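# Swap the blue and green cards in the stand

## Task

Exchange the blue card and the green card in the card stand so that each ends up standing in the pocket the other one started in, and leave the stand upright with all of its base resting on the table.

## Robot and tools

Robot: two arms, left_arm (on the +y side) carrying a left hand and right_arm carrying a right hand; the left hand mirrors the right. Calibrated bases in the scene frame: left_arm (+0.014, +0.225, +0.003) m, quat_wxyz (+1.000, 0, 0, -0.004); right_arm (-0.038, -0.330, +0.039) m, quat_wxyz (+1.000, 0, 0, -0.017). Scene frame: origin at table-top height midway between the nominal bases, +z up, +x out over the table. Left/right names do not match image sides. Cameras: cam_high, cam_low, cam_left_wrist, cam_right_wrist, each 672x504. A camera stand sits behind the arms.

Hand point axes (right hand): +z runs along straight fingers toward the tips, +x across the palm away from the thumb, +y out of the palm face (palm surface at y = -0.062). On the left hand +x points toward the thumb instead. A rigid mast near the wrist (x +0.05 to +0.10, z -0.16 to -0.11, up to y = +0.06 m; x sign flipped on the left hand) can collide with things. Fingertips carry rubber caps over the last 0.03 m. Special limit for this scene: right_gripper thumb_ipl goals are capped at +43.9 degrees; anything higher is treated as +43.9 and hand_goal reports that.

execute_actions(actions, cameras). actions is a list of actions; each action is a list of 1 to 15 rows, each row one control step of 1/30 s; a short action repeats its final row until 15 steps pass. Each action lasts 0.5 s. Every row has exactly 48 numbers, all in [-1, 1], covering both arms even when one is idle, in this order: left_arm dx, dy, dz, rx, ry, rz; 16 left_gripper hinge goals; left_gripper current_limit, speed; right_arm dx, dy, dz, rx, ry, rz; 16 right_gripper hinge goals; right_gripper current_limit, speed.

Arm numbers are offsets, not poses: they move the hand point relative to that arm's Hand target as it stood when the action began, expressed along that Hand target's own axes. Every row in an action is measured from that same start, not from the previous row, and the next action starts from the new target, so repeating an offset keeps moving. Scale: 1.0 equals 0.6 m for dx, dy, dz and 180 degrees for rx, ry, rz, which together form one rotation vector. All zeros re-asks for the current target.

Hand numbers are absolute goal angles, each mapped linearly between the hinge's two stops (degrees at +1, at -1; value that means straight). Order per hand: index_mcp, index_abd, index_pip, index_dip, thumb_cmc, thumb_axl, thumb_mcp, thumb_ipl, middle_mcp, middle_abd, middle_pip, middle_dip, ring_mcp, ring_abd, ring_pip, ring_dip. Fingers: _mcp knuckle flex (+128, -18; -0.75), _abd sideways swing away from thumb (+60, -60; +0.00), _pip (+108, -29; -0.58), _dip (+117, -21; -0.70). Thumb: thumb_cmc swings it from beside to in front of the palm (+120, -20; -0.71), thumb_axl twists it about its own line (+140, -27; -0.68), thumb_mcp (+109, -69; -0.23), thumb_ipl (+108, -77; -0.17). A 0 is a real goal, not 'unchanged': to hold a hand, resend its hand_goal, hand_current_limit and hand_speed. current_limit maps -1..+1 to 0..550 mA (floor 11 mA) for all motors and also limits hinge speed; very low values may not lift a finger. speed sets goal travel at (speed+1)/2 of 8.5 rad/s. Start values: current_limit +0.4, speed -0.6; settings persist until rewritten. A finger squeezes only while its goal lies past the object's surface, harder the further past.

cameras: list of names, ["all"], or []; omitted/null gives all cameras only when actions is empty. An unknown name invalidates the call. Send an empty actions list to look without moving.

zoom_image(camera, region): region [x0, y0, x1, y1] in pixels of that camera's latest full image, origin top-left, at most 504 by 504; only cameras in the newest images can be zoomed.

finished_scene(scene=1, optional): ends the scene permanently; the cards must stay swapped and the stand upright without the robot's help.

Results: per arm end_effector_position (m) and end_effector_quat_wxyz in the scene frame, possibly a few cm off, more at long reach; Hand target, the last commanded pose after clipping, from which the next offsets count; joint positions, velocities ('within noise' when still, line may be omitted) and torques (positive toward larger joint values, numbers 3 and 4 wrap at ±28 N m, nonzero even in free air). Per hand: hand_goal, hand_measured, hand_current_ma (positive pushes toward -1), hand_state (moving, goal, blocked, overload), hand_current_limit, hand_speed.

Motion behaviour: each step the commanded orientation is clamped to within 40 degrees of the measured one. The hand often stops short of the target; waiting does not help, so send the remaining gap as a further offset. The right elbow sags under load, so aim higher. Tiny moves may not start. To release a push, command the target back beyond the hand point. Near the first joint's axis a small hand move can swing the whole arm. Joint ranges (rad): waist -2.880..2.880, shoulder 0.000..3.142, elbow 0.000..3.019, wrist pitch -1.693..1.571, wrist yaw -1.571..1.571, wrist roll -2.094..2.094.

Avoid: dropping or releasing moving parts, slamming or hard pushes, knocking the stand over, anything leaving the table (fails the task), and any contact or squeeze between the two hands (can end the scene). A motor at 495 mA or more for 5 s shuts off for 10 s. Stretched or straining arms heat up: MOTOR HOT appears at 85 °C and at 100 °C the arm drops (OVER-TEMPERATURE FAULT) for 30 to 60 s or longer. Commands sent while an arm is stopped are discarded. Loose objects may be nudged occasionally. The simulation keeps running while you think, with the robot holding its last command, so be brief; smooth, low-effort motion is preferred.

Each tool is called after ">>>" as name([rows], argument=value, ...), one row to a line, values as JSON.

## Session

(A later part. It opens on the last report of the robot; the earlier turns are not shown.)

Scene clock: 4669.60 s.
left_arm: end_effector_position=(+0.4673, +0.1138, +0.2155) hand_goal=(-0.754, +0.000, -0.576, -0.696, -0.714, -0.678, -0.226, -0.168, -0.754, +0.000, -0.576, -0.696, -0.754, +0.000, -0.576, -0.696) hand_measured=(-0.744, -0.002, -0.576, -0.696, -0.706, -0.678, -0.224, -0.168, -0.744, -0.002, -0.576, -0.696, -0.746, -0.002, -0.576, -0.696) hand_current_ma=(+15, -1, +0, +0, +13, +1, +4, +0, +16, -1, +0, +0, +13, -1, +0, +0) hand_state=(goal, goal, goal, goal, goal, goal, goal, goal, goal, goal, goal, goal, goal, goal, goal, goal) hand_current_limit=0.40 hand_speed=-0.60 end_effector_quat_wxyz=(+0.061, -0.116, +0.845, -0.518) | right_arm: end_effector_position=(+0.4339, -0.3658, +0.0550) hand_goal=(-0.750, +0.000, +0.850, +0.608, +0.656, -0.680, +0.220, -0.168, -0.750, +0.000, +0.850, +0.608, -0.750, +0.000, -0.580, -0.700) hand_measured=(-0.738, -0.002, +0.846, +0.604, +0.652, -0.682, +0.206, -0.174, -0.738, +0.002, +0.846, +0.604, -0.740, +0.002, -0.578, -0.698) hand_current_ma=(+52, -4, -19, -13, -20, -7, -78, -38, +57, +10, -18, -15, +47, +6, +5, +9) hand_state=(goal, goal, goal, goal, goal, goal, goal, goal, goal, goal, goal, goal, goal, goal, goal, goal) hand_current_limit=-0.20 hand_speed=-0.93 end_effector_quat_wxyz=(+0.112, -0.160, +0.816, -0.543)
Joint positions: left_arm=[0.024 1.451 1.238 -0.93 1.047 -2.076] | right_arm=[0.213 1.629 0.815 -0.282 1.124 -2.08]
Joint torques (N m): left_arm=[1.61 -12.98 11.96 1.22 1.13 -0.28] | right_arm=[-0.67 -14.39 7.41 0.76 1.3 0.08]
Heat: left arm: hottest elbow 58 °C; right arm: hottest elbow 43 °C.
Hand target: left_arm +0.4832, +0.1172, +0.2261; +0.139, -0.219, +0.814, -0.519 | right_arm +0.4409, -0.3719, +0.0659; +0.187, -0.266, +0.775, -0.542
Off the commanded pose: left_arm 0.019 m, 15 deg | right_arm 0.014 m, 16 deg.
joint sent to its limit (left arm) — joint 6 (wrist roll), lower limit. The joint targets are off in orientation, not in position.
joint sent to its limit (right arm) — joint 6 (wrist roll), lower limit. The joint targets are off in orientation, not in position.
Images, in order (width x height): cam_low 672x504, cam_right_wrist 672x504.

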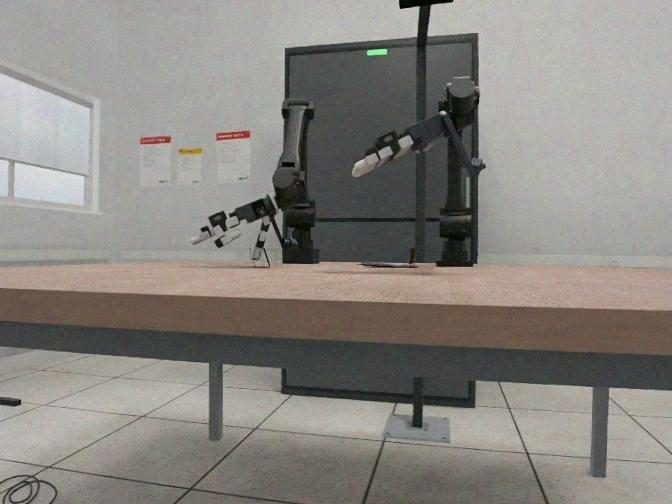

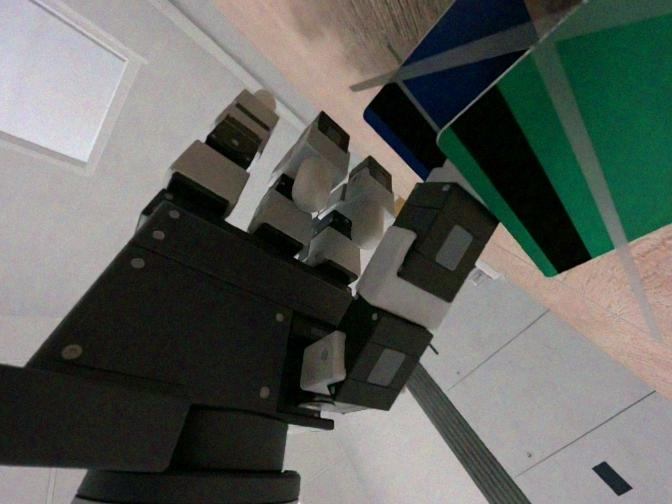

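>>> execute_actions([
  [[0,0,0,0,0,0,-0.754,0,-0.576,-0.696,-0.714,-0.678,-0.226,-0.168,-0.754,0,-0.576,-0.696,-0.754,0,-0.576,-0.696,0.4,-0.6,0,0,0,0,0,0,-0.75,0,0.85,0.609,0.657,-0.68,0.27,-0.168,-0.75,0,0.85,0.609,-0.75,0,-0.58,-0.7,-0.2,-0.95]],
], cameras=["cam_right_wrist","cam_low","cam_high"])

>>> zoom_image(camera="cam_right_wrist", region=[340, 0, 540, 200])

>>> zoom_image(camera="cam_low", region=[240, 235, 285, 280])

>>> zoom_image(camera="cam_high", region=[180, 220, 250, 290])

Scene clock: 4680.80 s.
left_arm: end_effector_position=(+0.4673, +0.1138, +0.2155) hand_goal=(-0.754, +0.000, -0.576, -0.696, -0.714, -0.678, -0.226, -0.168, -0.754, +0.000, -0.576, -0.696, -0.754, +0.000, -0.576, -0.696) hand_measured=(-0.744, -0.002, -0.576, -0.696, -0.706, -0.678, -0.224, -0.168, -0.744, -0.002, -0.576, -0.696, -0.746, -0.002, -0.576, -0.696) hand_current_ma=(+15, -1, +0, +0, +13, +1, +4, +0, +16, -1, +0, +0, +13, -1, +0, +0) hand_state=(goal, goal, goal, goal, goal, goal, goal, goal, goal, goal, goal, goal, goal, goal, goal, goal) hand_current_limit=0.40 hand_speed=-0.60 end_effector_quat_wxyz=(+0.061, -0.116, +0.845, -0.518) | right_arm: end_effector_position=(+0.4339, -0.3660, +0.0550) hand_goal=(-0.750, +0.000, +0.850, +0.608, +0.656, -0.680, +0.270, -0.168, -0.750, +0.000, +0.850, +0.608, -0.750, +0.000, -0.580, -0.700) hand_measured=(-0.738, -0.002, +0.846, +0.604, +0.652, -0.682, +0.256, -0.174, -0.738, +0.002, +0.846, +0.604, -0.740, +0.002, -0.578, -0.698) hand_current_ma=(+52, -4, -19, -13, -18, -7, -85, -37, +57, +10, -18, -15, +47, +6, +5, +9) hand_state=(goal, goal, goal, goal, goal, goal, goal, goal, goal, goal, goal, goal, goal, goal, goal, goal) hand_current_limit=-0.20 hand_speed=-0.95 end_effector_quat_wxyz=(+0.111, -0.160, +0.817, -0.544)
Joint positions: left_arm=[0.024 1.451 1.238 -0.93 1.047 -2.076] | right_arm=[0.213 1.629 0.815 -0.282 1.124 -2.08]
Joint torques (N m): left_arm=[1.61 -12.92 11.93 1.21 1.14 -0.27] | right_arm=[-0.62 -14.39 7.41 0.75 1.3 0.07]
Heat: left arm: hottest elbow 58 °C; right arm: hottest elbow 43 °C.
Hand target: left_arm +0.4832, +0.1172, +0.2261; +0.139, -0.219, +0.814, -0.519 | right_arm +0.4409, -0.3720, +0.0659; +0.187, -0.266, +0.775, -0.542
Off the commanded pose: left_arm 0.019 m, 15 deg | right_arm 0.014 m, 16 deg.
joint sent to its limit (left arm) — joint 6 (wrist roll), lower limit. The joint targets are off in orientation, not in position.
joint sent to its limit (right arm) — joint 6 (wrist roll), lower limit. The joint targets are off in orientation, not in position.
Images, in order (width x height): cam_high 672x504, cam_low 672x504, cam_right_wrist 672x504.

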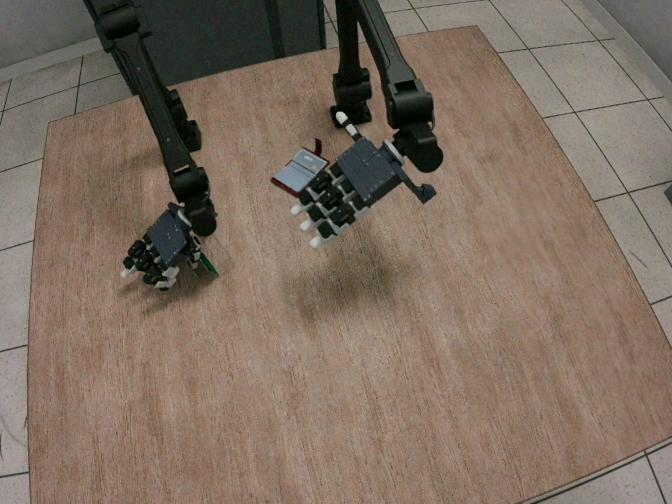

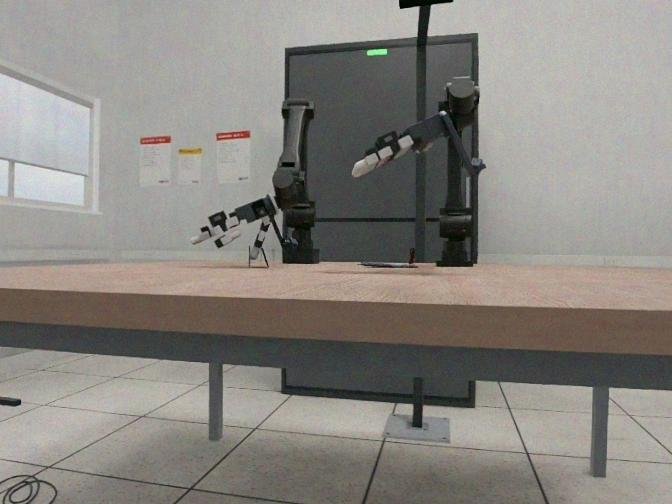

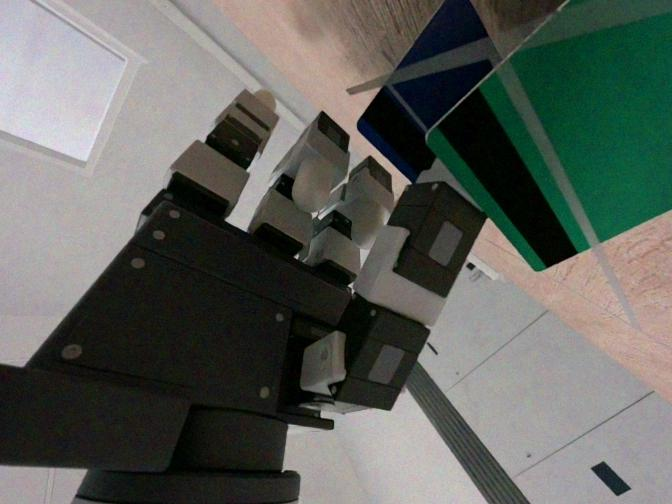

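Scaled by 2.520 from the camera's 672x504 image, which has a finer 960x720 frame.

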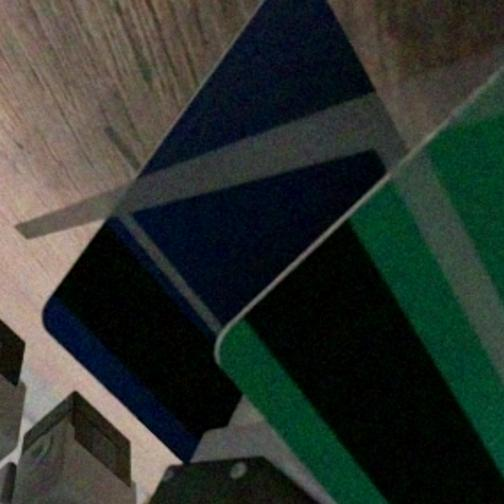

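Scaled by 11.200 from the camera's 672x504 image, which has a finer 960x720 frame.

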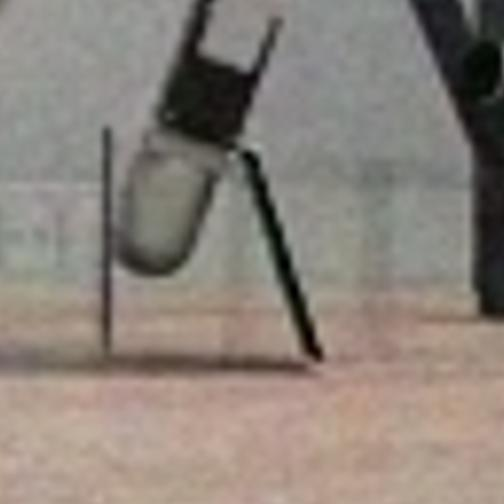

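Scaled by 7.200 from the camera's 672x504 image, which has a finer 960x720 frame.

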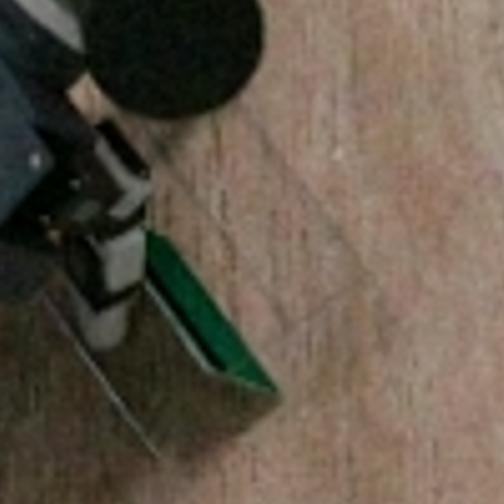

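>>> execute_actions([
  [[0,0,0,0,0,0,-0.754,0,-0.576,-0.696,-0.714,-0.678,-0.226,-0.168,-0.754,0,-0.576,-0.696,-0.754,0,-0.576,-0.696,0.4,-0.6,0.0043,-0.0055,0.0151,0,0,0,-0.75,0,0.85,0.609,0.657,-0.68,0.215,-0.168,-0.75,0,0.85,0.609,-0.75,0,-0.58,-0.7,-0.2,-0.95]],
], cameras=["cam_low"])

>>> zoom_image(camera="cam_low", region=[240, 235, 285, 280])

Scene clock: 4708.00 s.
left_arm: end_effector_position=(+0.4673, +0.1138, +0.2155) hand_goal=(-0.754, +0.000, -0.576, -0.696, -0.714, -0.678, -0.226, -0.168, -0.754, +0.000, -0.576, -0.696, -0.754, +0.000, -0.576, -0.696) hand_measured=(-0.744, -0.002, -0.576, -0.696, -0.706, -0.678, -0.224, -0.168, -0.744, -0.002, -0.576, -0.696, -0.746, -0.002, -0.576, -0.696) hand_current_ma=(+15, -1, +0, +0, +13, +1, +4, +0, +16, -1, +0, +0, +13, -1, +0, +0) hand_state=(goal, goal, goal, goal, goal, goal, goal, goal, goal, goal, goal, goal, goal, goal, goal, goal) hand_current_limit=0.40 hand_speed=-0.60 end_effector_quat_wxyz=(+0.061, -0.116, +0.845, -0.518) | right_arm: end_effector_position=(+0.4325, -0.3775, +0.0549) hand_goal=(-0.750, +0.000, +0.850, +0.608, +0.656, -0.680, +0.214, -0.168, -0.750, +0.000, +0.850, +0.608, -0.750, +0.000, -0.580, -0.700) hand_measured=(-0.738, -0.002, +0.846, +0.604, +0.652, -0.682, +0.214, -0.170, -0.738, +0.002, +0.846, +0.604, -0.740, +0.002, -0.578, -0.698) hand_current_ma=(+52, -4, -19, -13, -16, -7, +3, -16, +57, +10, -18, -15, +47, +6, +5, +9) hand_state=(goal, goal, goal, goal, goal, goal, goal, goal, goal, goal, goal, goal, goal, goal, goal, goal) hand_current_limit=-0.20 hand_speed=-0.95 end_effector_quat_wxyz=(+0.104, -0.150, +0.818, -0.545)
Joint positions: left_arm=[0.024 1.451 1.238 -0.93 1.047 -2.076] | right_arm=[0.188 1.629 0.815 -0.284 1.124 -2.08]
Joint torques (N m): left_arm=[1.61 -12.92 11.93 1.24 1.14 -0.28] | right_arm=[-0.44 -13.57 8.31 0.75 1.17 0.08]
Heat: left arm: hottest elbow 58 °C; right arm: hottest elbow 43 °C.
Hand target: left_arm +0.4832, +0.1172, +0.2261; +0.139, -0.219, +0.814, -0.519 | right_arm +0.4447, -0.3813, +0.0658; +0.187, -0.266, +0.775, -0.542
Off the commanded pose: left_arm 0.019 m, 15 deg | right_arm 0.017 m, 17 deg.
joint sent to its limit (left arm) — joint 6 (wrist roll), lower limit. The joint targets are off in orientation, not in position.
joint sent to its limit (right arm) — joint 6 (wrist roll), lower limit. The joint targets are off in orientation, not in position.
Images, in order (width x height): cam_low 672x504.

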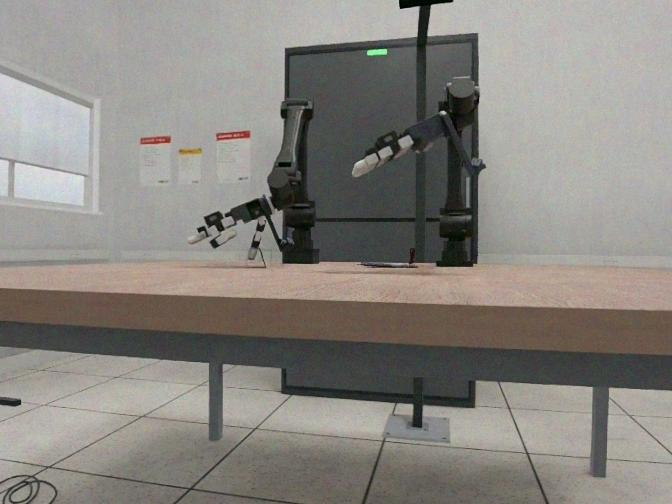

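Scaled by 11.200 from the camera's 672x504 image, which has a finer 960x720 frame.

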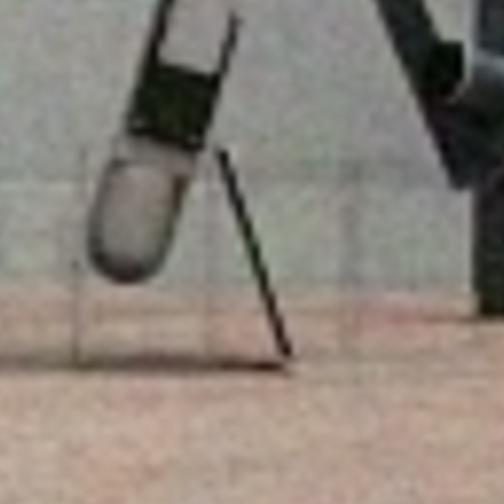

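>>> execute_actions([
  [[0,0,0,0,0,0,-0.754,0,-0.576,-0.696,-0.714,-0.678,-0.226,-0.168,-0.754,0,-0.576,-0.696,-0.754,0,-0.576,-0.696,0.4,-0.6,0.0043,-0.0055,0.0151,0,0,0,-0.75,0,0.85,0.609,0.657,-0.68,0.13,-0.168,-0.75,0,0.85,0.609,-0.75,0,-0.58,-0.7,-0.2,-0.95]],
], cameras=["cam_low"])

>>> zoom_image(camera="cam_low", region=[235, 235, 280, 280])

Scene clock: 4718.83 s.
left_arm: end_effector_position=(+0.4673, +0.1138, +0.2155) hand_goal=(-0.754, +0.000, -0.576, -0.696, -0.714, -0.678, -0.226, -0.168, -0.754, +0.000, -0.576, -0.696, -0.754, +0.000, -0.576, -0.696) hand_measured=(-0.744, -0.002, -0.576, -0.696, -0.706, -0.678, -0.224, -0.168, -0.744, -0.002, -0.576, -0.696, -0.746, -0.002, -0.576, -0.696) hand_current_ma=(+15, -1, +0, +0, +13, +1, +4, +0, +16, -1, +0, +0, +13, -1, +0, +0) hand_state=(goal, goal, goal, goal, goal, goal, goal, goal, goal, goal, goal, goal, goal, goal, goal, goal) hand_current_limit=0.40 hand_speed=-0.60 end_effector_quat_wxyz=(+0.061, -0.116, +0.845, -0.518) | right_arm: end_effector_position=(+0.4314, -0.3872, +0.0549) hand_goal=(-0.750, +0.000, +0.850, +0.608, +0.656, -0.680, +0.130, -0.168, -0.750, +0.000, +0.850, +0.608, -0.750, +0.000, -0.580, -0.700) hand_measured=(-0.738, -0.002, +0.846, +0.604, +0.652, -0.682, +0.132, -0.170, -0.738, +0.002, +0.846, +0.604, -0.740, +0.002, -0.578, -0.698) hand_current_ma=(+52, -4, -19, -13, -16, -7, +8, -12, +57, +10, -18, -15, +47, +6, +5, +9) hand_state=(goal, goal, goal, goal, goal, goal, goal, goal, goal, goal, goal, goal, goal, goal, goal, goal) hand_current_limit=-0.20 hand_speed=-0.95 end_effector_quat_wxyz=(+0.098, -0.142, +0.820, -0.546)
Joint positions: left_arm=[0.024 1.451 1.238 -0.93 1.047 -2.076] | right_arm=[0.168 1.629 0.815 -0.284 1.124 -2.08]
Joint torques (N m): left_arm=[1.67 -12.92 11.95 1.2 1.15 -0.29] | right_arm=[-0.44 -12.86 9.2 0.69 1.04 0.08]
Heat: left arm: hottest elbow 58 °C; right arm: hottest elbow 44 °C.
Hand target: left_arm +0.4832, +0.1172, +0.2261; +0.139, -0.219, +0.814, -0.519 | right_arm +0.4486, -0.3904, +0.0658; +0.187, -0.266, +0.775, -0.542
Off the commanded pose: left_arm 0.019 m, 15 deg | right_arm 0.021 m, 18 deg.
joint sent to its limit (left arm) — joint 6 (wrist roll), lower limit. The joint targets are off in orientation, not in position.
joint sent to its limit (right arm) — joint 6 (wrist roll), lower limit. The joint targets are off in orientation, not in position.
Images, in order (width x height): cam_low 672x504.

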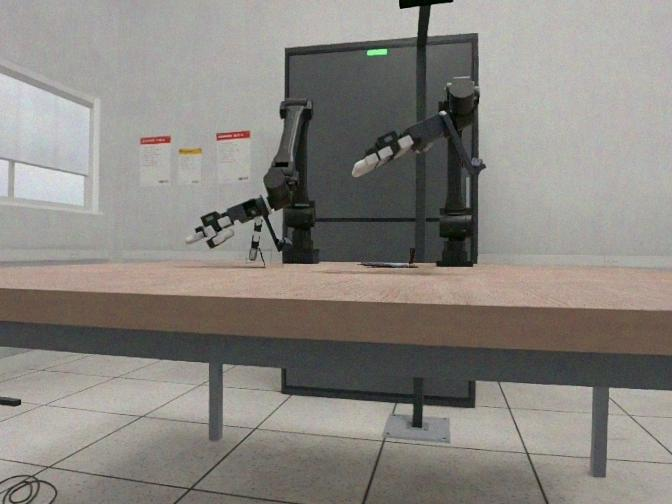

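Scaled by 11.200 from the camera's 672x504 image, which has a finer 960x720 frame.

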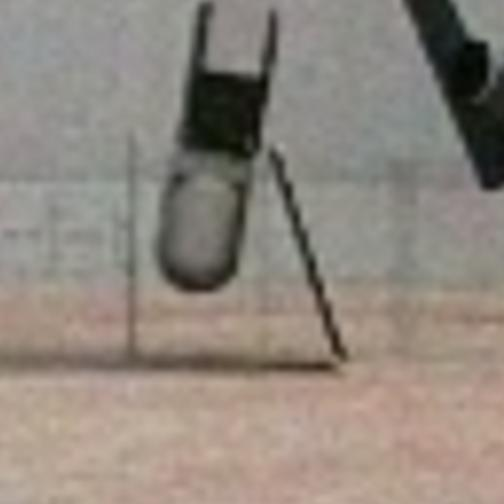

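>>> execute_actions([
  [[0,0,0,0,0,0,-0.754,0,-0.576,-0.696,-0.714,-0.678,-0.226,-0.168,-0.754,0,-0.576,-0.696,-0.754,0,-0.576,-0.696,0.4,-0.6,-0.002,-0.0287,-0.0088,0,0,0,-0.75,0,0.85,0.609,0.657,-0.68,0.13,-0.168,-0.75,0,0.85,0.609,-0.75,0,-0.58,-0.7,-0.2,-0.95]],
  [[0,0,0,0,0,0,-0.754,0,-0.576,-0.696,-0.714,-0.678,-0.226,-0.168,-0.754,0,-0.576,-0.696,-0.754,0,-0.576,-0.696,0.4,-0.6,-0.002,-0.0287,-0.0088,0,0,0,-0.75,0,0.85,0.609,0.657,-0.68,0.13,-0.168,-0.75,0,0.85,0.609,-0.75,0,-0.58,-0.7,-0.2,-0.95]],
], cameras=["cam_low","cam_high"])

>>> zoom_image(camera="cam_low", region=[235, 235, 280, 280])

>>> zoom_image(camera="cam_high", region=[180, 220, 250, 290])

Scene clock: 4739.73 s.
left_arm: end_effector_position=(+0.4673, +0.1138, +0.2155) hand_goal=(-0.754, +0.000, -0.576, -0.696, -0.714, -0.678, -0.226, -0.168, -0.754, +0.000, -0.576, -0.696, -0.754, +0.000, -0.576, -0.696) hand_measured=(-0.744, -0.002, -0.576, -0.696, -0.706, -0.678, -0.224, -0.168, -0.744, -0.002, -0.576, -0.696, -0.746, -0.002, -0.576, -0.696) hand_current_ma=(+15, -1, +0, +0, +13, +1, +4, +0, +16, -1, +0, +0, +13, -1, +0, +0) hand_state=(goal, goal, goal, goal, goal, goal, goal, goal, goal, goal, goal, goal, goal, goal, goal, goal) hand_current_limit=0.40 hand_speed=-0.60 end_effector_quat_wxyz=(+0.061, -0.116, +0.845, -0.518) | right_arm: end_effector_position=(+0.4314, -0.3883, +0.0790) hand_goal=(-0.750, +0.000, +0.850, +0.608, +0.656, -0.680, +0.130, -0.168, -0.750, +0.000, +0.850, +0.608, -0.750, +0.000, -0.580, -0.700) hand_measured=(-0.738, -0.002, +0.846, +0.604, +0.652, -0.682, +0.132, -0.170, -0.738, +0.002, +0.846, +0.604, -0.740, +0.002, -0.578, -0.698) hand_current_ma=(+52, -4, -19, -13, -16, -7, +8, -12, +57, +10, -18, -15, +47, +6, +5, +9) hand_state=(goal, goal, goal, goal, goal, goal, goal, goal, goal, goal, goal, goal, goal, goal, goal, goal) hand_current_limit=-0.20 hand_speed=-0.95 end_effector_quat_wxyz=(+0.086, -0.148, +0.819, -0.548)
Joint positions: left_arm=[0.024 1.451 1.238 -0.93 1.047 -2.076] | right_arm=[0.168 1.588 0.855 -0.392 1.131 -2.08]
Joint torques (N m): left_arm=[1.61 -12.75 11.9 1.24 1.13 -0.29] | right_arm=[-0.38 -14.68 9.84 0.65 1 0.07]
Heat: left arm: hottest elbow 58 °C; right arm: hottest elbow 46 °C.
Hand target: left_arm +0.4832, +0.1172, +0.2261; +0.139, -0.219, +0.814, -0.519 | right_arm +0.4517, -0.3904, +0.1019; +0.187, -0.266, +0.775, -0.542
Off the commanded pose: left_arm 0.019 m, 15 deg | right_arm 0.031 m, 19 deg.
joint sent to its limit (left arm) — joint 6 (wrist roll), lower limit. The joint targets are off in orientation, not in position.
joint sent to its limit (right arm) — joint 6 (wrist roll), lower limit. The joint targets are off in orientation, not in position.
Images, in order (width x height): cam_high 672x504, cam_low 672x504.

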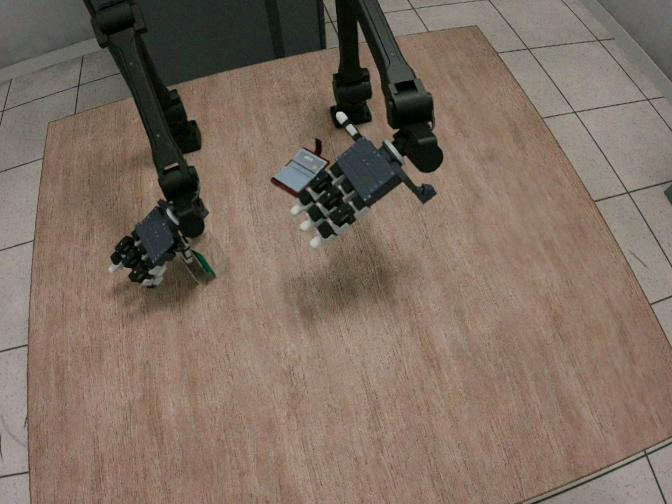

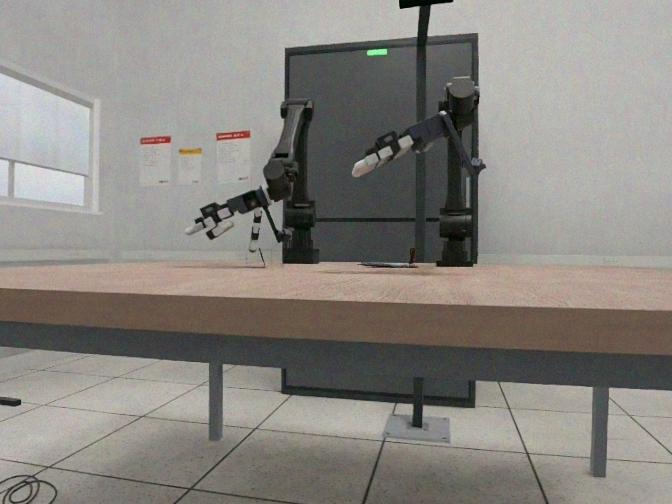

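Scaled by 11.200 from the camera's 672x504 image, which has a finer 960x720 frame.

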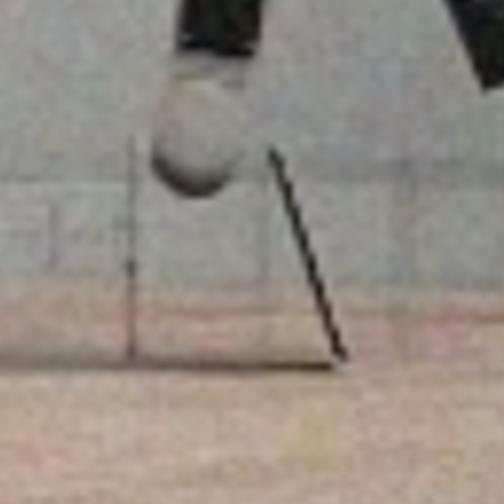

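Scaled by 7.200 from the camera's 672x504 image, which has a finer 960x720 frame.

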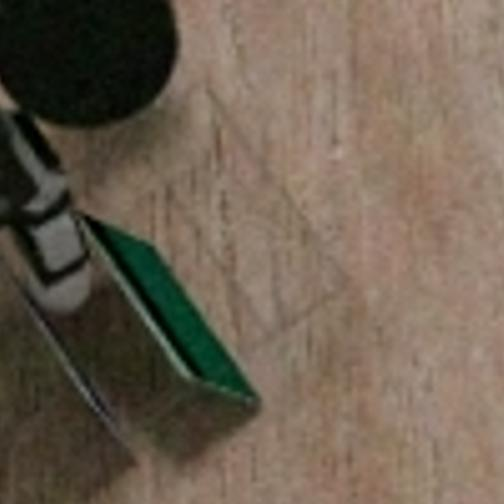

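>>> execute_actions([
  [[0,0,0,0,0,0,-0.754,0,-0.576,-0.696,-0.714,-0.678,-0.226,-0.168,-0.754,0,-0.576,-0.696,-0.754,0,-0.576,-0.696,0.4,-0.6,-0.0422,-0.0018,0.0052,0,0,0,-0.75,0,0.85,0.609,0.657,-0.68,0.13,-0.168,-0.75,0,0.85,0.609,-0.75,0,-0.58,-0.7,-0.2,-0.95]],
], cameras=["cam_low","cam_high","cam_left_wrist","cam_right_wrist"])

>>> zoom_image(camera="cam_low", region=[235, 235, 280, 280])

>>> zoom_image(camera="cam_high", region=[170, 220, 240, 290])

>>> zoom_image(camera="cam_left_wrist", region=[220, 50, 340, 170])

Scene clock: 4780.30 s.
left_arm: end_effector_position=(+0.4673, +0.1138, +0.2155) hand_goal=(-0.754, +0.000, -0.576, -0.696, -0.714, -0.678, -0.226, -0.168, -0.754, +0.000, -0.576, -0.696, -0.754, +0.000, -0.576, -0.696) hand_measured=(-0.744, -0.002, -0.576, -0.696, -0.706, -0.678, -0.224, -0.168, -0.744, -0.002, -0.576, -0.696, -0.746, -0.002, -0.576, -0.696) hand_current_ma=(+15, -1, +0, +0, +13, +1, +4, +0, +16, -1, +0, +0, +13, -1, +0, +0) hand_state=(goal, goal, goal, goal, goal, goal, goal, goal, goal, goal, goal, goal, goal, goal, goal, goal) hand_current_limit=0.40 hand_speed=-0.60 end_effector_quat_wxyz=(+0.061, -0.116, +0.845, -0.518) | right_arm: end_effector_position=(+0.4558, -0.3831, +0.0933) hand_goal=(-0.750, +0.000, +0.850, +0.608, +0.656, -0.680, +0.130, -0.168, -0.750, +0.000, +0.850, +0.608, -0.750, +0.000, -0.580, -0.700) hand_measured=(-0.738, -0.002, +0.846, +0.604, +0.652, -0.682, +0.132, -0.170, -0.738, +0.002, +0.846, +0.604, -0.740, +0.002, -0.578, -0.698) hand_current_ma=(+52, -4, -19, -13, -13, -7, +7, -12, +57, +10, -18, -15, +47, +6, +5, +9) hand_state=(goal, goal, goal, goal, goal, goal, goal, goal, goal, goal, goal, goal, goal, goal, goal, goal) hand_current_limit=-0.20 hand_speed=-0.95 end_effector_quat_wxyz=(+0.103, -0.141, +0.821, -0.544)
Joint positions: left_arm=[0.024 1.451 1.238 -0.93 1.047 -2.076] | right_arm=[0.168 1.601 0.915 -0.404 1.118 -2.08]
Joint torques (N m): left_arm=[1.67 -12.92 11.89 1.22 1.14 -0.29] | right_arm=[0.97 -12.98 10.09 0.76 0.96 0.08]
Heat: left arm: hottest elbow 58 °C; right arm: hottest elbow 48 °C.
Hand target: left_arm +0.4832, +0.1172, +0.2261; +0.139, -0.219, +0.814, -0.519 | right_arm +0.4737, -0.3775, +0.1019; +0.187, -0.266, +0.775, -0.542
Off the commanded pose: left_arm 0.019 m, 15 deg | right_arm 0.021 m, 18 deg.
joint sent to its limit (left arm) — joint 6 (wrist roll), lower limit. The joint targets are off in orientation, not in position.
joint sent to its limit (right arm) — joint 6 (wrist roll), lower limit. The joint targets are off in orientation, not in position.

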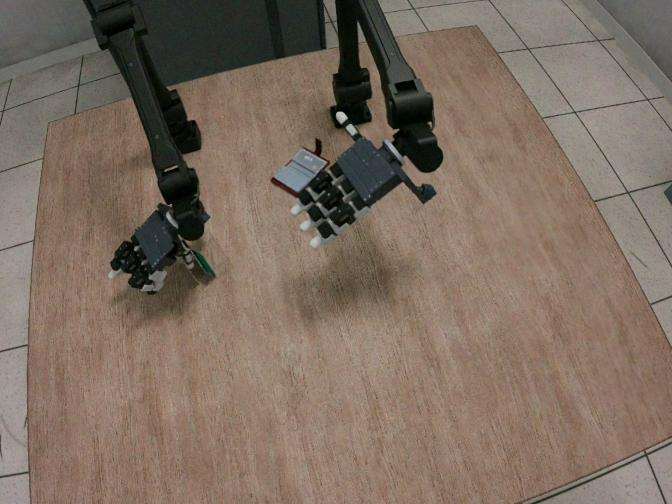

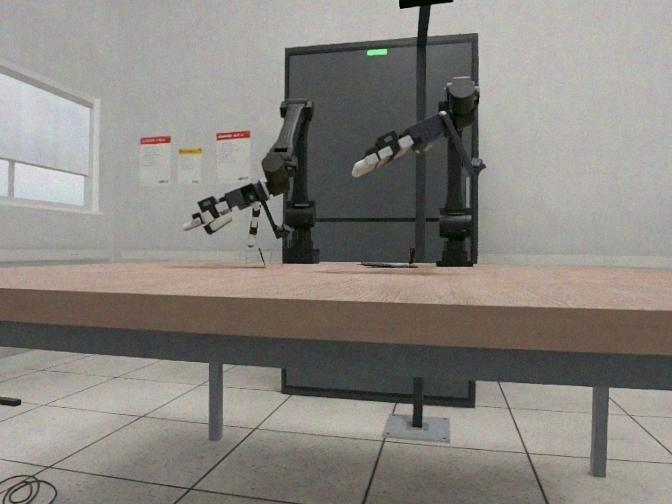

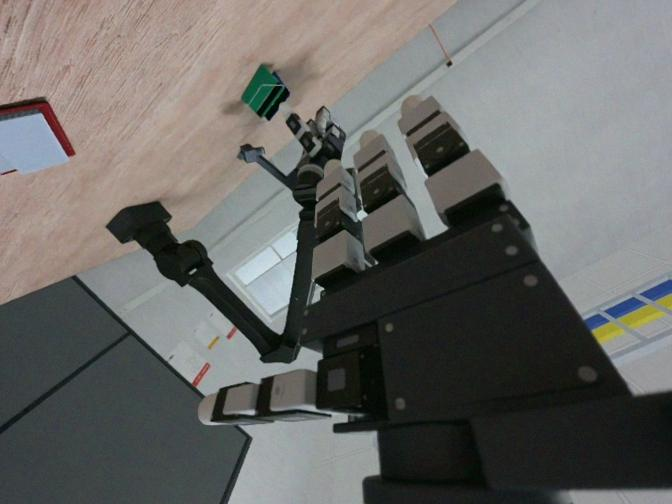

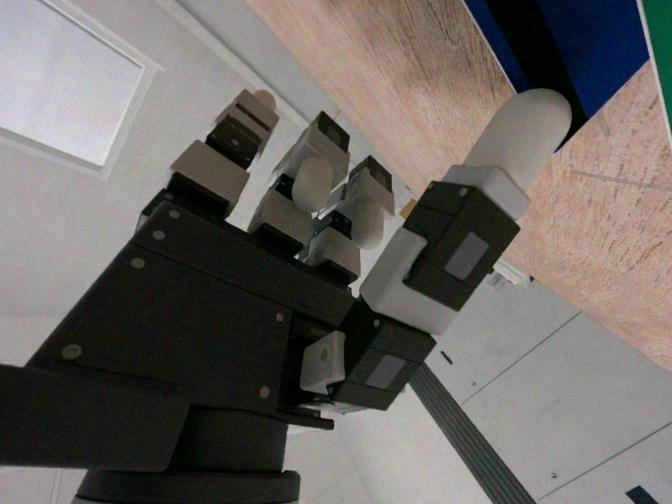

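Scaled by 11.200 from the camera's 672x504 image, which has a finer 960x720 frame.

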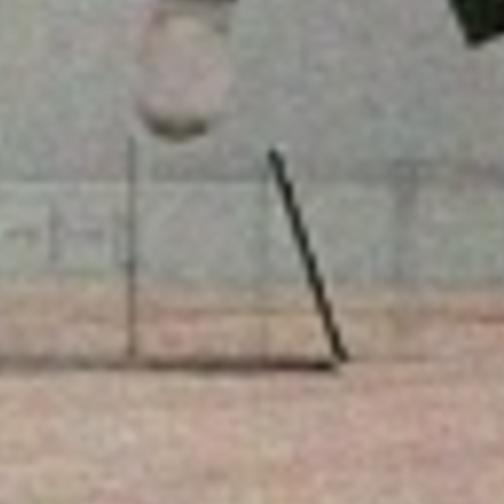

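Scaled by 7.200 from the camera's 672x504 image, which has a finer 960x720 frame.

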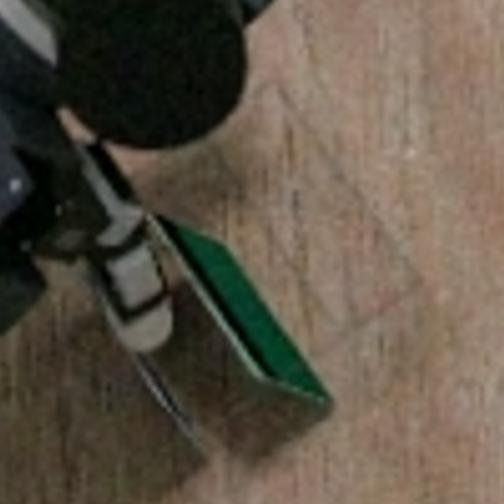

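Scaled by 4.200 from the camera's 672x504 image, which has a finer 960x720 frame.

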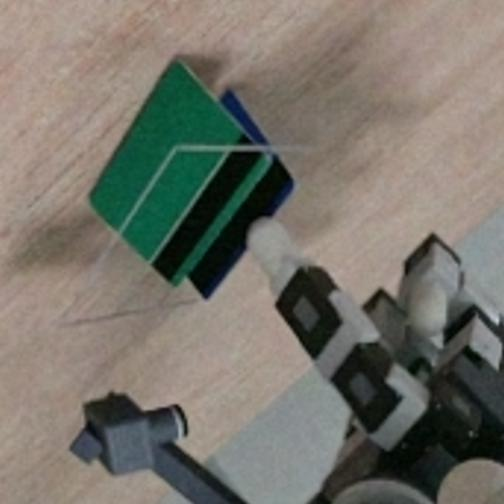

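>>> zoom_image(camera="cam_left_wrist", region=[235, 60, 305, 130])

>>> zoom_image(camera="cam_high", region=[175, 235, 215, 290])

Scaled by 7.200 from the camera's 672x504 image, which has a finer 960x720 frame.

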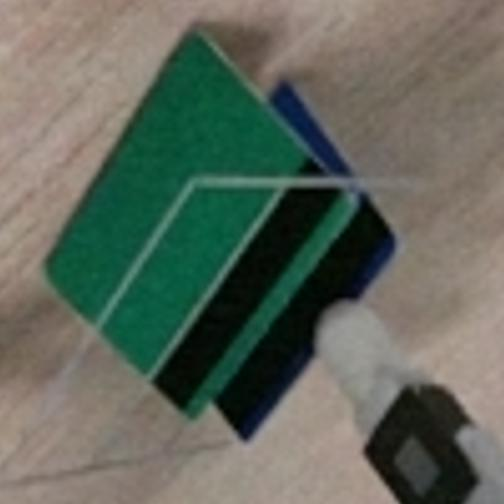

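Scaled by 9.164 from the camera's 672x504 image, which has a finer 960x720 frame.

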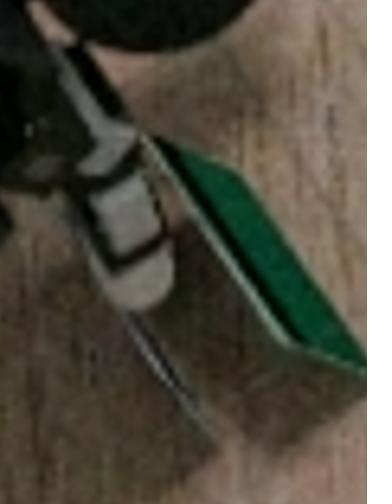

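>>> execute_actions([
  [[0,0,0,0,0,0,-0.754,0,-0.576,-0.696,-0.714,-0.678,-0.226,-0.168,-0.754,0,-0.576,-0.696,-0.754,0,-0.576,-0.696,0.4,-0.6,0.0375,0.0209,0.0011,0,0,0,-0.75,0,0.85,0.609,0.657,-0.68,0.1,-0.168,-0.75,0,0.85,0.609,-0.75,0,-0.58,-0.7,-0.2,-0.95]],
], cameras=["cam_low","cam_high","cam_left_wrist"])

>>> zoom_image(camera="cam_low", region=[235, 235, 280, 280])

>>> zoom_image(camera="cam_high", region=[175, 235, 215, 290])

>>> zoom_image(camera="cam_left_wrist", region=[235, 60, 305, 130])

Scene clock: 4954.00 s.
left_arm: end_effector_position=(+0.4673, +0.1138, +0.2155) hand_goal=(-0.754, +0.000, -0.576, -0.696, -0.714, -0.678, -0.226, -0.168, -0.754, +0.000, -0.576, -0.696, -0.754, +0.000, -0.576, -0.696) hand_measured=(-0.744, -0.002, -0.576, -0.696, -0.706, -0.678, -0.224, -0.168, -0.744, -0.002, -0.576, -0.696, -0.746, -0.002, -0.576, -0.696) hand_current_ma=(+15, -1, +0, +0, +13, +1, +4, +0, +16, -1, +0, +0, +13, -1, +0, +0) hand_state=(goal, goal, goal, goal, goal, goal, goal, goal, goal, goal, goal, goal, goal, goal, goal, goal) hand_current_limit=0.40 hand_speed=-0.60 end_effector_quat_wxyz=(+0.061, -0.116, +0.845, -0.518) | right_arm: end_effector_position=(+0.4561, -0.3828, +0.0933) hand_goal=(-0.750, +0.000, +0.850, +0.608, +0.656, -0.680, +0.100, -0.168, -0.750, +0.000, +0.850, +0.608, -0.750, +0.000, -0.580, -0.700) hand_measured=(-0.738, -0.002, +0.846, +0.604, +0.652, -0.682, +0.102, -0.170, -0.738, +0.002, +0.846, +0.604, -0.740, +0.002, -0.578, -0.698) hand_current_ma=(+52, -4, -19, -13, -13, -7, +9, -12, +57, +10, -18, -15, +47, +6, +5, +9) hand_state=(goal, goal, goal, goal, goal, goal, goal, goal, goal, goal, goal, goal, goal, goal, goal, goal) hand_current_limit=-0.20 hand_speed=-0.95 end_effector_quat_wxyz=(+0.103, -0.140, +0.821, -0.543)
Joint positions: left_arm=[0.024 1.451 1.238 -0.93 1.047 -2.076] | right_arm=[0.168 1.601 0.915 -0.403 1.117 -2.08]
Joint torques (N m): left_arm=[1.49 -12.86 11.93 1.22 1.14 -0.28] | right_arm=[-0.44 -13.92 5.87 1.89 0.95 0.08]
Heat: left arm: hottest elbow 58 °C; right arm: hottest elbow 56 °C.
Hand target: left_arm +0.4832, +0.1172, +0.2261; +0.139, -0.219, +0.814, -0.519 | right_arm +0.4537, -0.3884, +0.0898; +0.187, -0.266, +0.775, -0.542
Off the commanded pose: left_arm 0.019 m, 15 deg | right_arm 0.007 m, 18 deg.
joint sent to its limit (left arm) — joint 6 (wrist roll), lower limit. The joint targets are off in orientation, not in position.
joint sent to its limit (right arm) — joint 6 (wrist roll), lower limit. The joint targets are off in orientation, not in position.
Images, in order (width x height): cam_high 672x504, cam_low 672x504, cam_left_wrist 672x504.

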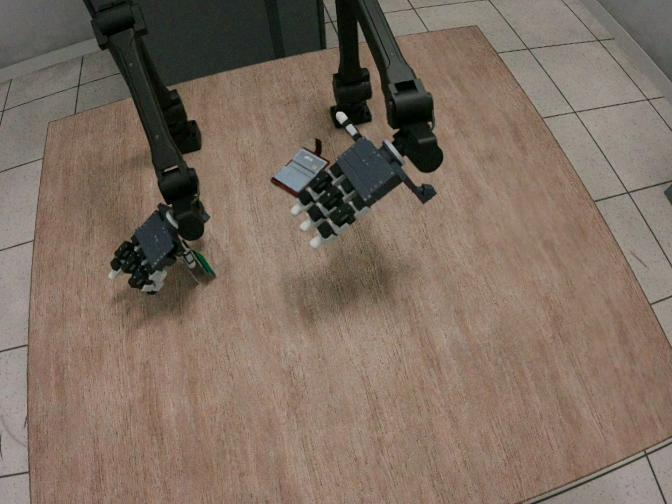

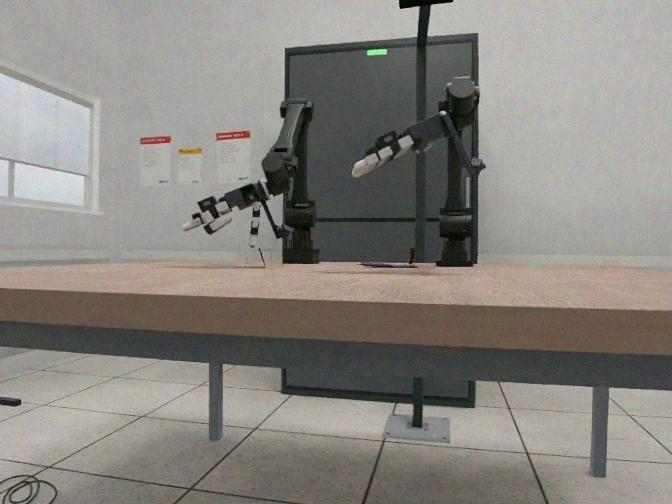

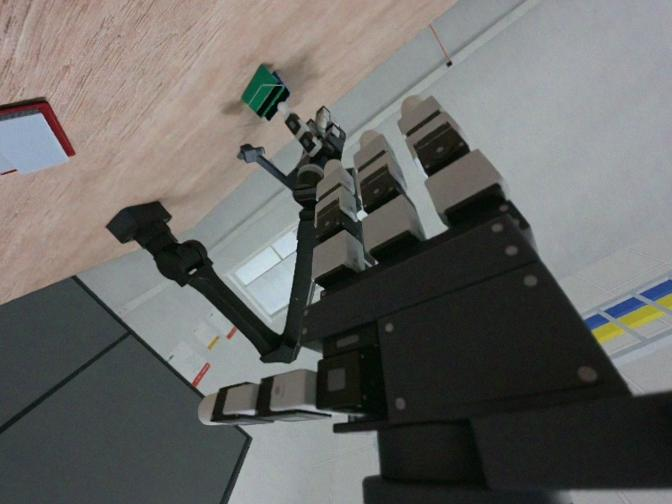

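Scaled by 11.200 from the camera's 672x504 image, which has a finer 960x720 frame.

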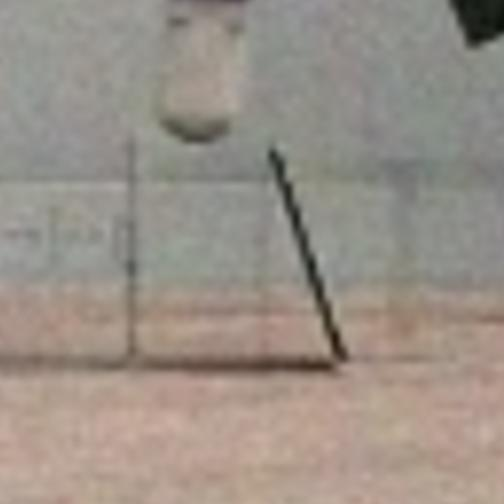

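Scaled by 9.164 from the camera's 672x504 image, which has a finer 960x720 frame.

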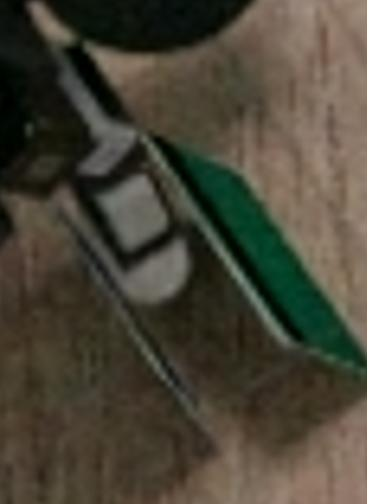

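Scaled by 7.200 from the camera's 672x504 image, which has a finer 960x720 frame.

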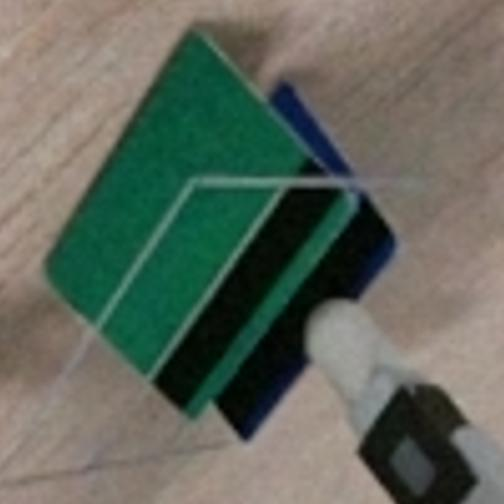

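>>> execute_actions([
  [[0,0,0,0,0,0,-0.754,0,-0.576,-0.696,-0.714,-0.678,-0.226,-0.168,-0.754,0,-0.576,-0.696,-0.754,0,-0.576,-0.696,0.4,-0.6,0.0208,0.0252,0.0087,0,0,0,-0.75,0,0.85,0.609,0.657,-0.68,0.1,-0.168,-0.75,0,0.85,0.609,-0.75,0,-0.58,-0.7,-0.2,-0.95]],
], cameras=["cam_low","cam_left_wrist"])

>>> zoom_image(camera="cam_low", region=[235, 235, 280, 280])

>>> zoom_image(camera="cam_left_wrist", region=[235, 60, 305, 130])

Scene clock: 4966.57 s.
left_arm: end_effector_position=(+0.4673, +0.1138, +0.2155) hand_goal=(-0.754, +0.000, -0.576, -0.696, -0.714, -0.678, -0.226, -0.168, -0.754, +0.000, -0.576, -0.696, -0.754, +0.000, -0.576, -0.696) hand_measured=(-0.744, -0.002, -0.576, -0.696, -0.706, -0.678, -0.224, -0.168, -0.744, -0.002, -0.576, -0.696, -0.746, -0.002, -0.576, -0.696) hand_current_ma=(+15, -1, +0, +0, +13, +1, +4, +0, +16, -1, +0, +0, +13, -1, +0, +0) hand_state=(goal, goal, goal, goal, goal, goal, goal, goal, goal, goal, goal, goal, goal, goal, goal, goal) hand_current_limit=0.40 hand_speed=-0.60 end_effector_quat_wxyz=(+0.061, -0.116, +0.845, -0.518) | right_arm: end_effector_position=(+0.4456, -0.3906, +0.0803) hand_goal=(-0.750, +0.000, +0.850, +0.608, +0.656, -0.680, +0.100, -0.168, -0.750, +0.000, +0.850, +0.608, -0.750, +0.000, -0.580, -0.700) hand_measured=(-0.738, -0.002, +0.846, +0.604, +0.654, -0.682, +0.102, -0.170, -0.738, +0.002, +0.846, +0.604, -0.740, +0.002, -0.578, -0.698) hand_current_ma=(+52, -4, -19, -13, -12, -7, +9, -12, +57, +10, -18, -15, +47, +6, +5, +9) hand_state=(goal, goal, goal, goal, goal, goal, goal, goal, goal, goal, goal, goal, goal, goal, goal, goal) hand_current_limit=-0.20 hand_speed=-0.95 end_effector_quat_wxyz=(+0.103, -0.133, +0.823, -0.543)
Joint positions: left_arm=[0.024 1.451 1.238 -0.93 1.047 -2.076] | right_arm=[0.153 1.601 0.87 -0.35 1.114 -2.08]
Joint torques (N m): left_arm=[1.55 -12.92 11.93 1.22 1.14 -0.29] | right_arm=[-0.38 -12.69 5.91 1.76 1.06 0.08]
Heat: left arm: hottest elbow 58 °C; right arm: hottest elbow 52 °C.
Hand target: left_arm +0.4832, +0.1172, +0.2261; +0.139, -0.219, +0.814, -0.519 | right_arm +0.4438, -0.3958, +0.0739; +0.187, -0.266, +0.775, -0.542
Off the commanded pose: left_arm 0.019 m, 15 deg | right_arm 0.009 m, 19 deg.
joint sent to its limit (left arm) — joint 6 (wrist roll), lower limit. The joint targets are off in orientation, not in position.
joint sent to its limit (right arm) — joint 6 (wrist roll), lower limit. The joint targets are off in orientation, not in position.
Images, in order (width x height): cam_low 672x504, cam_left_wrist 672x504.

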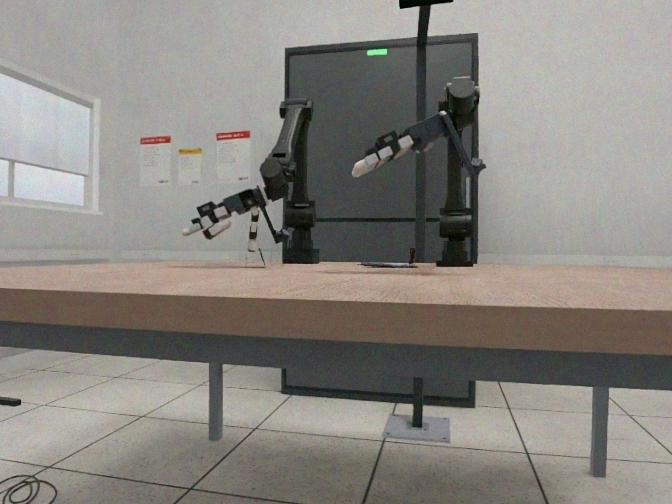

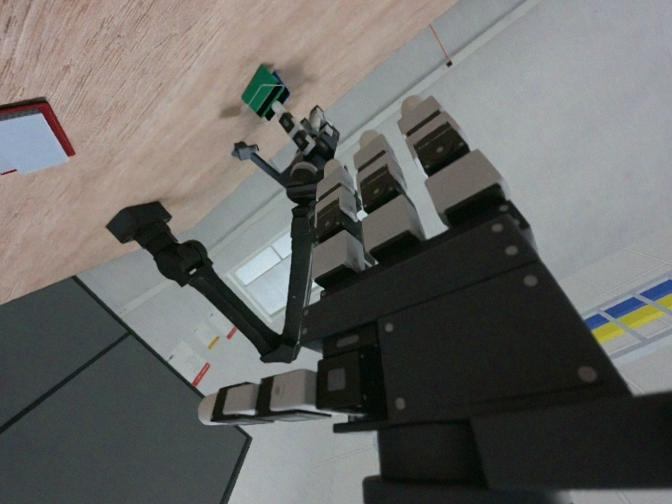

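Scaled by 11.200 from the camera's 672x504 image, which has a finer 960x720 frame.

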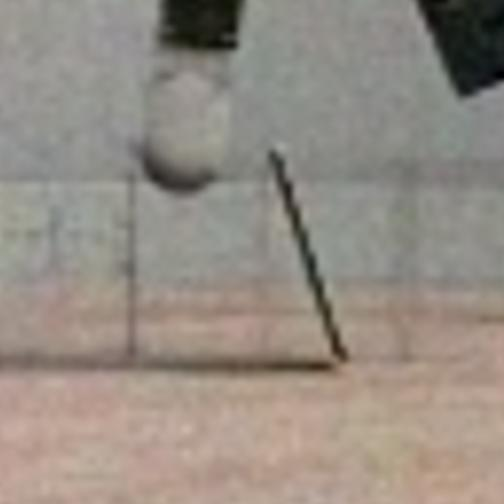

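Scaled by 7.200 from the camera's 672x504 image, which has a finer 960x720 frame.

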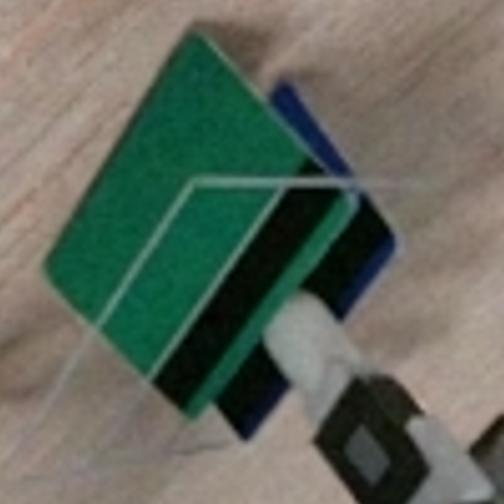

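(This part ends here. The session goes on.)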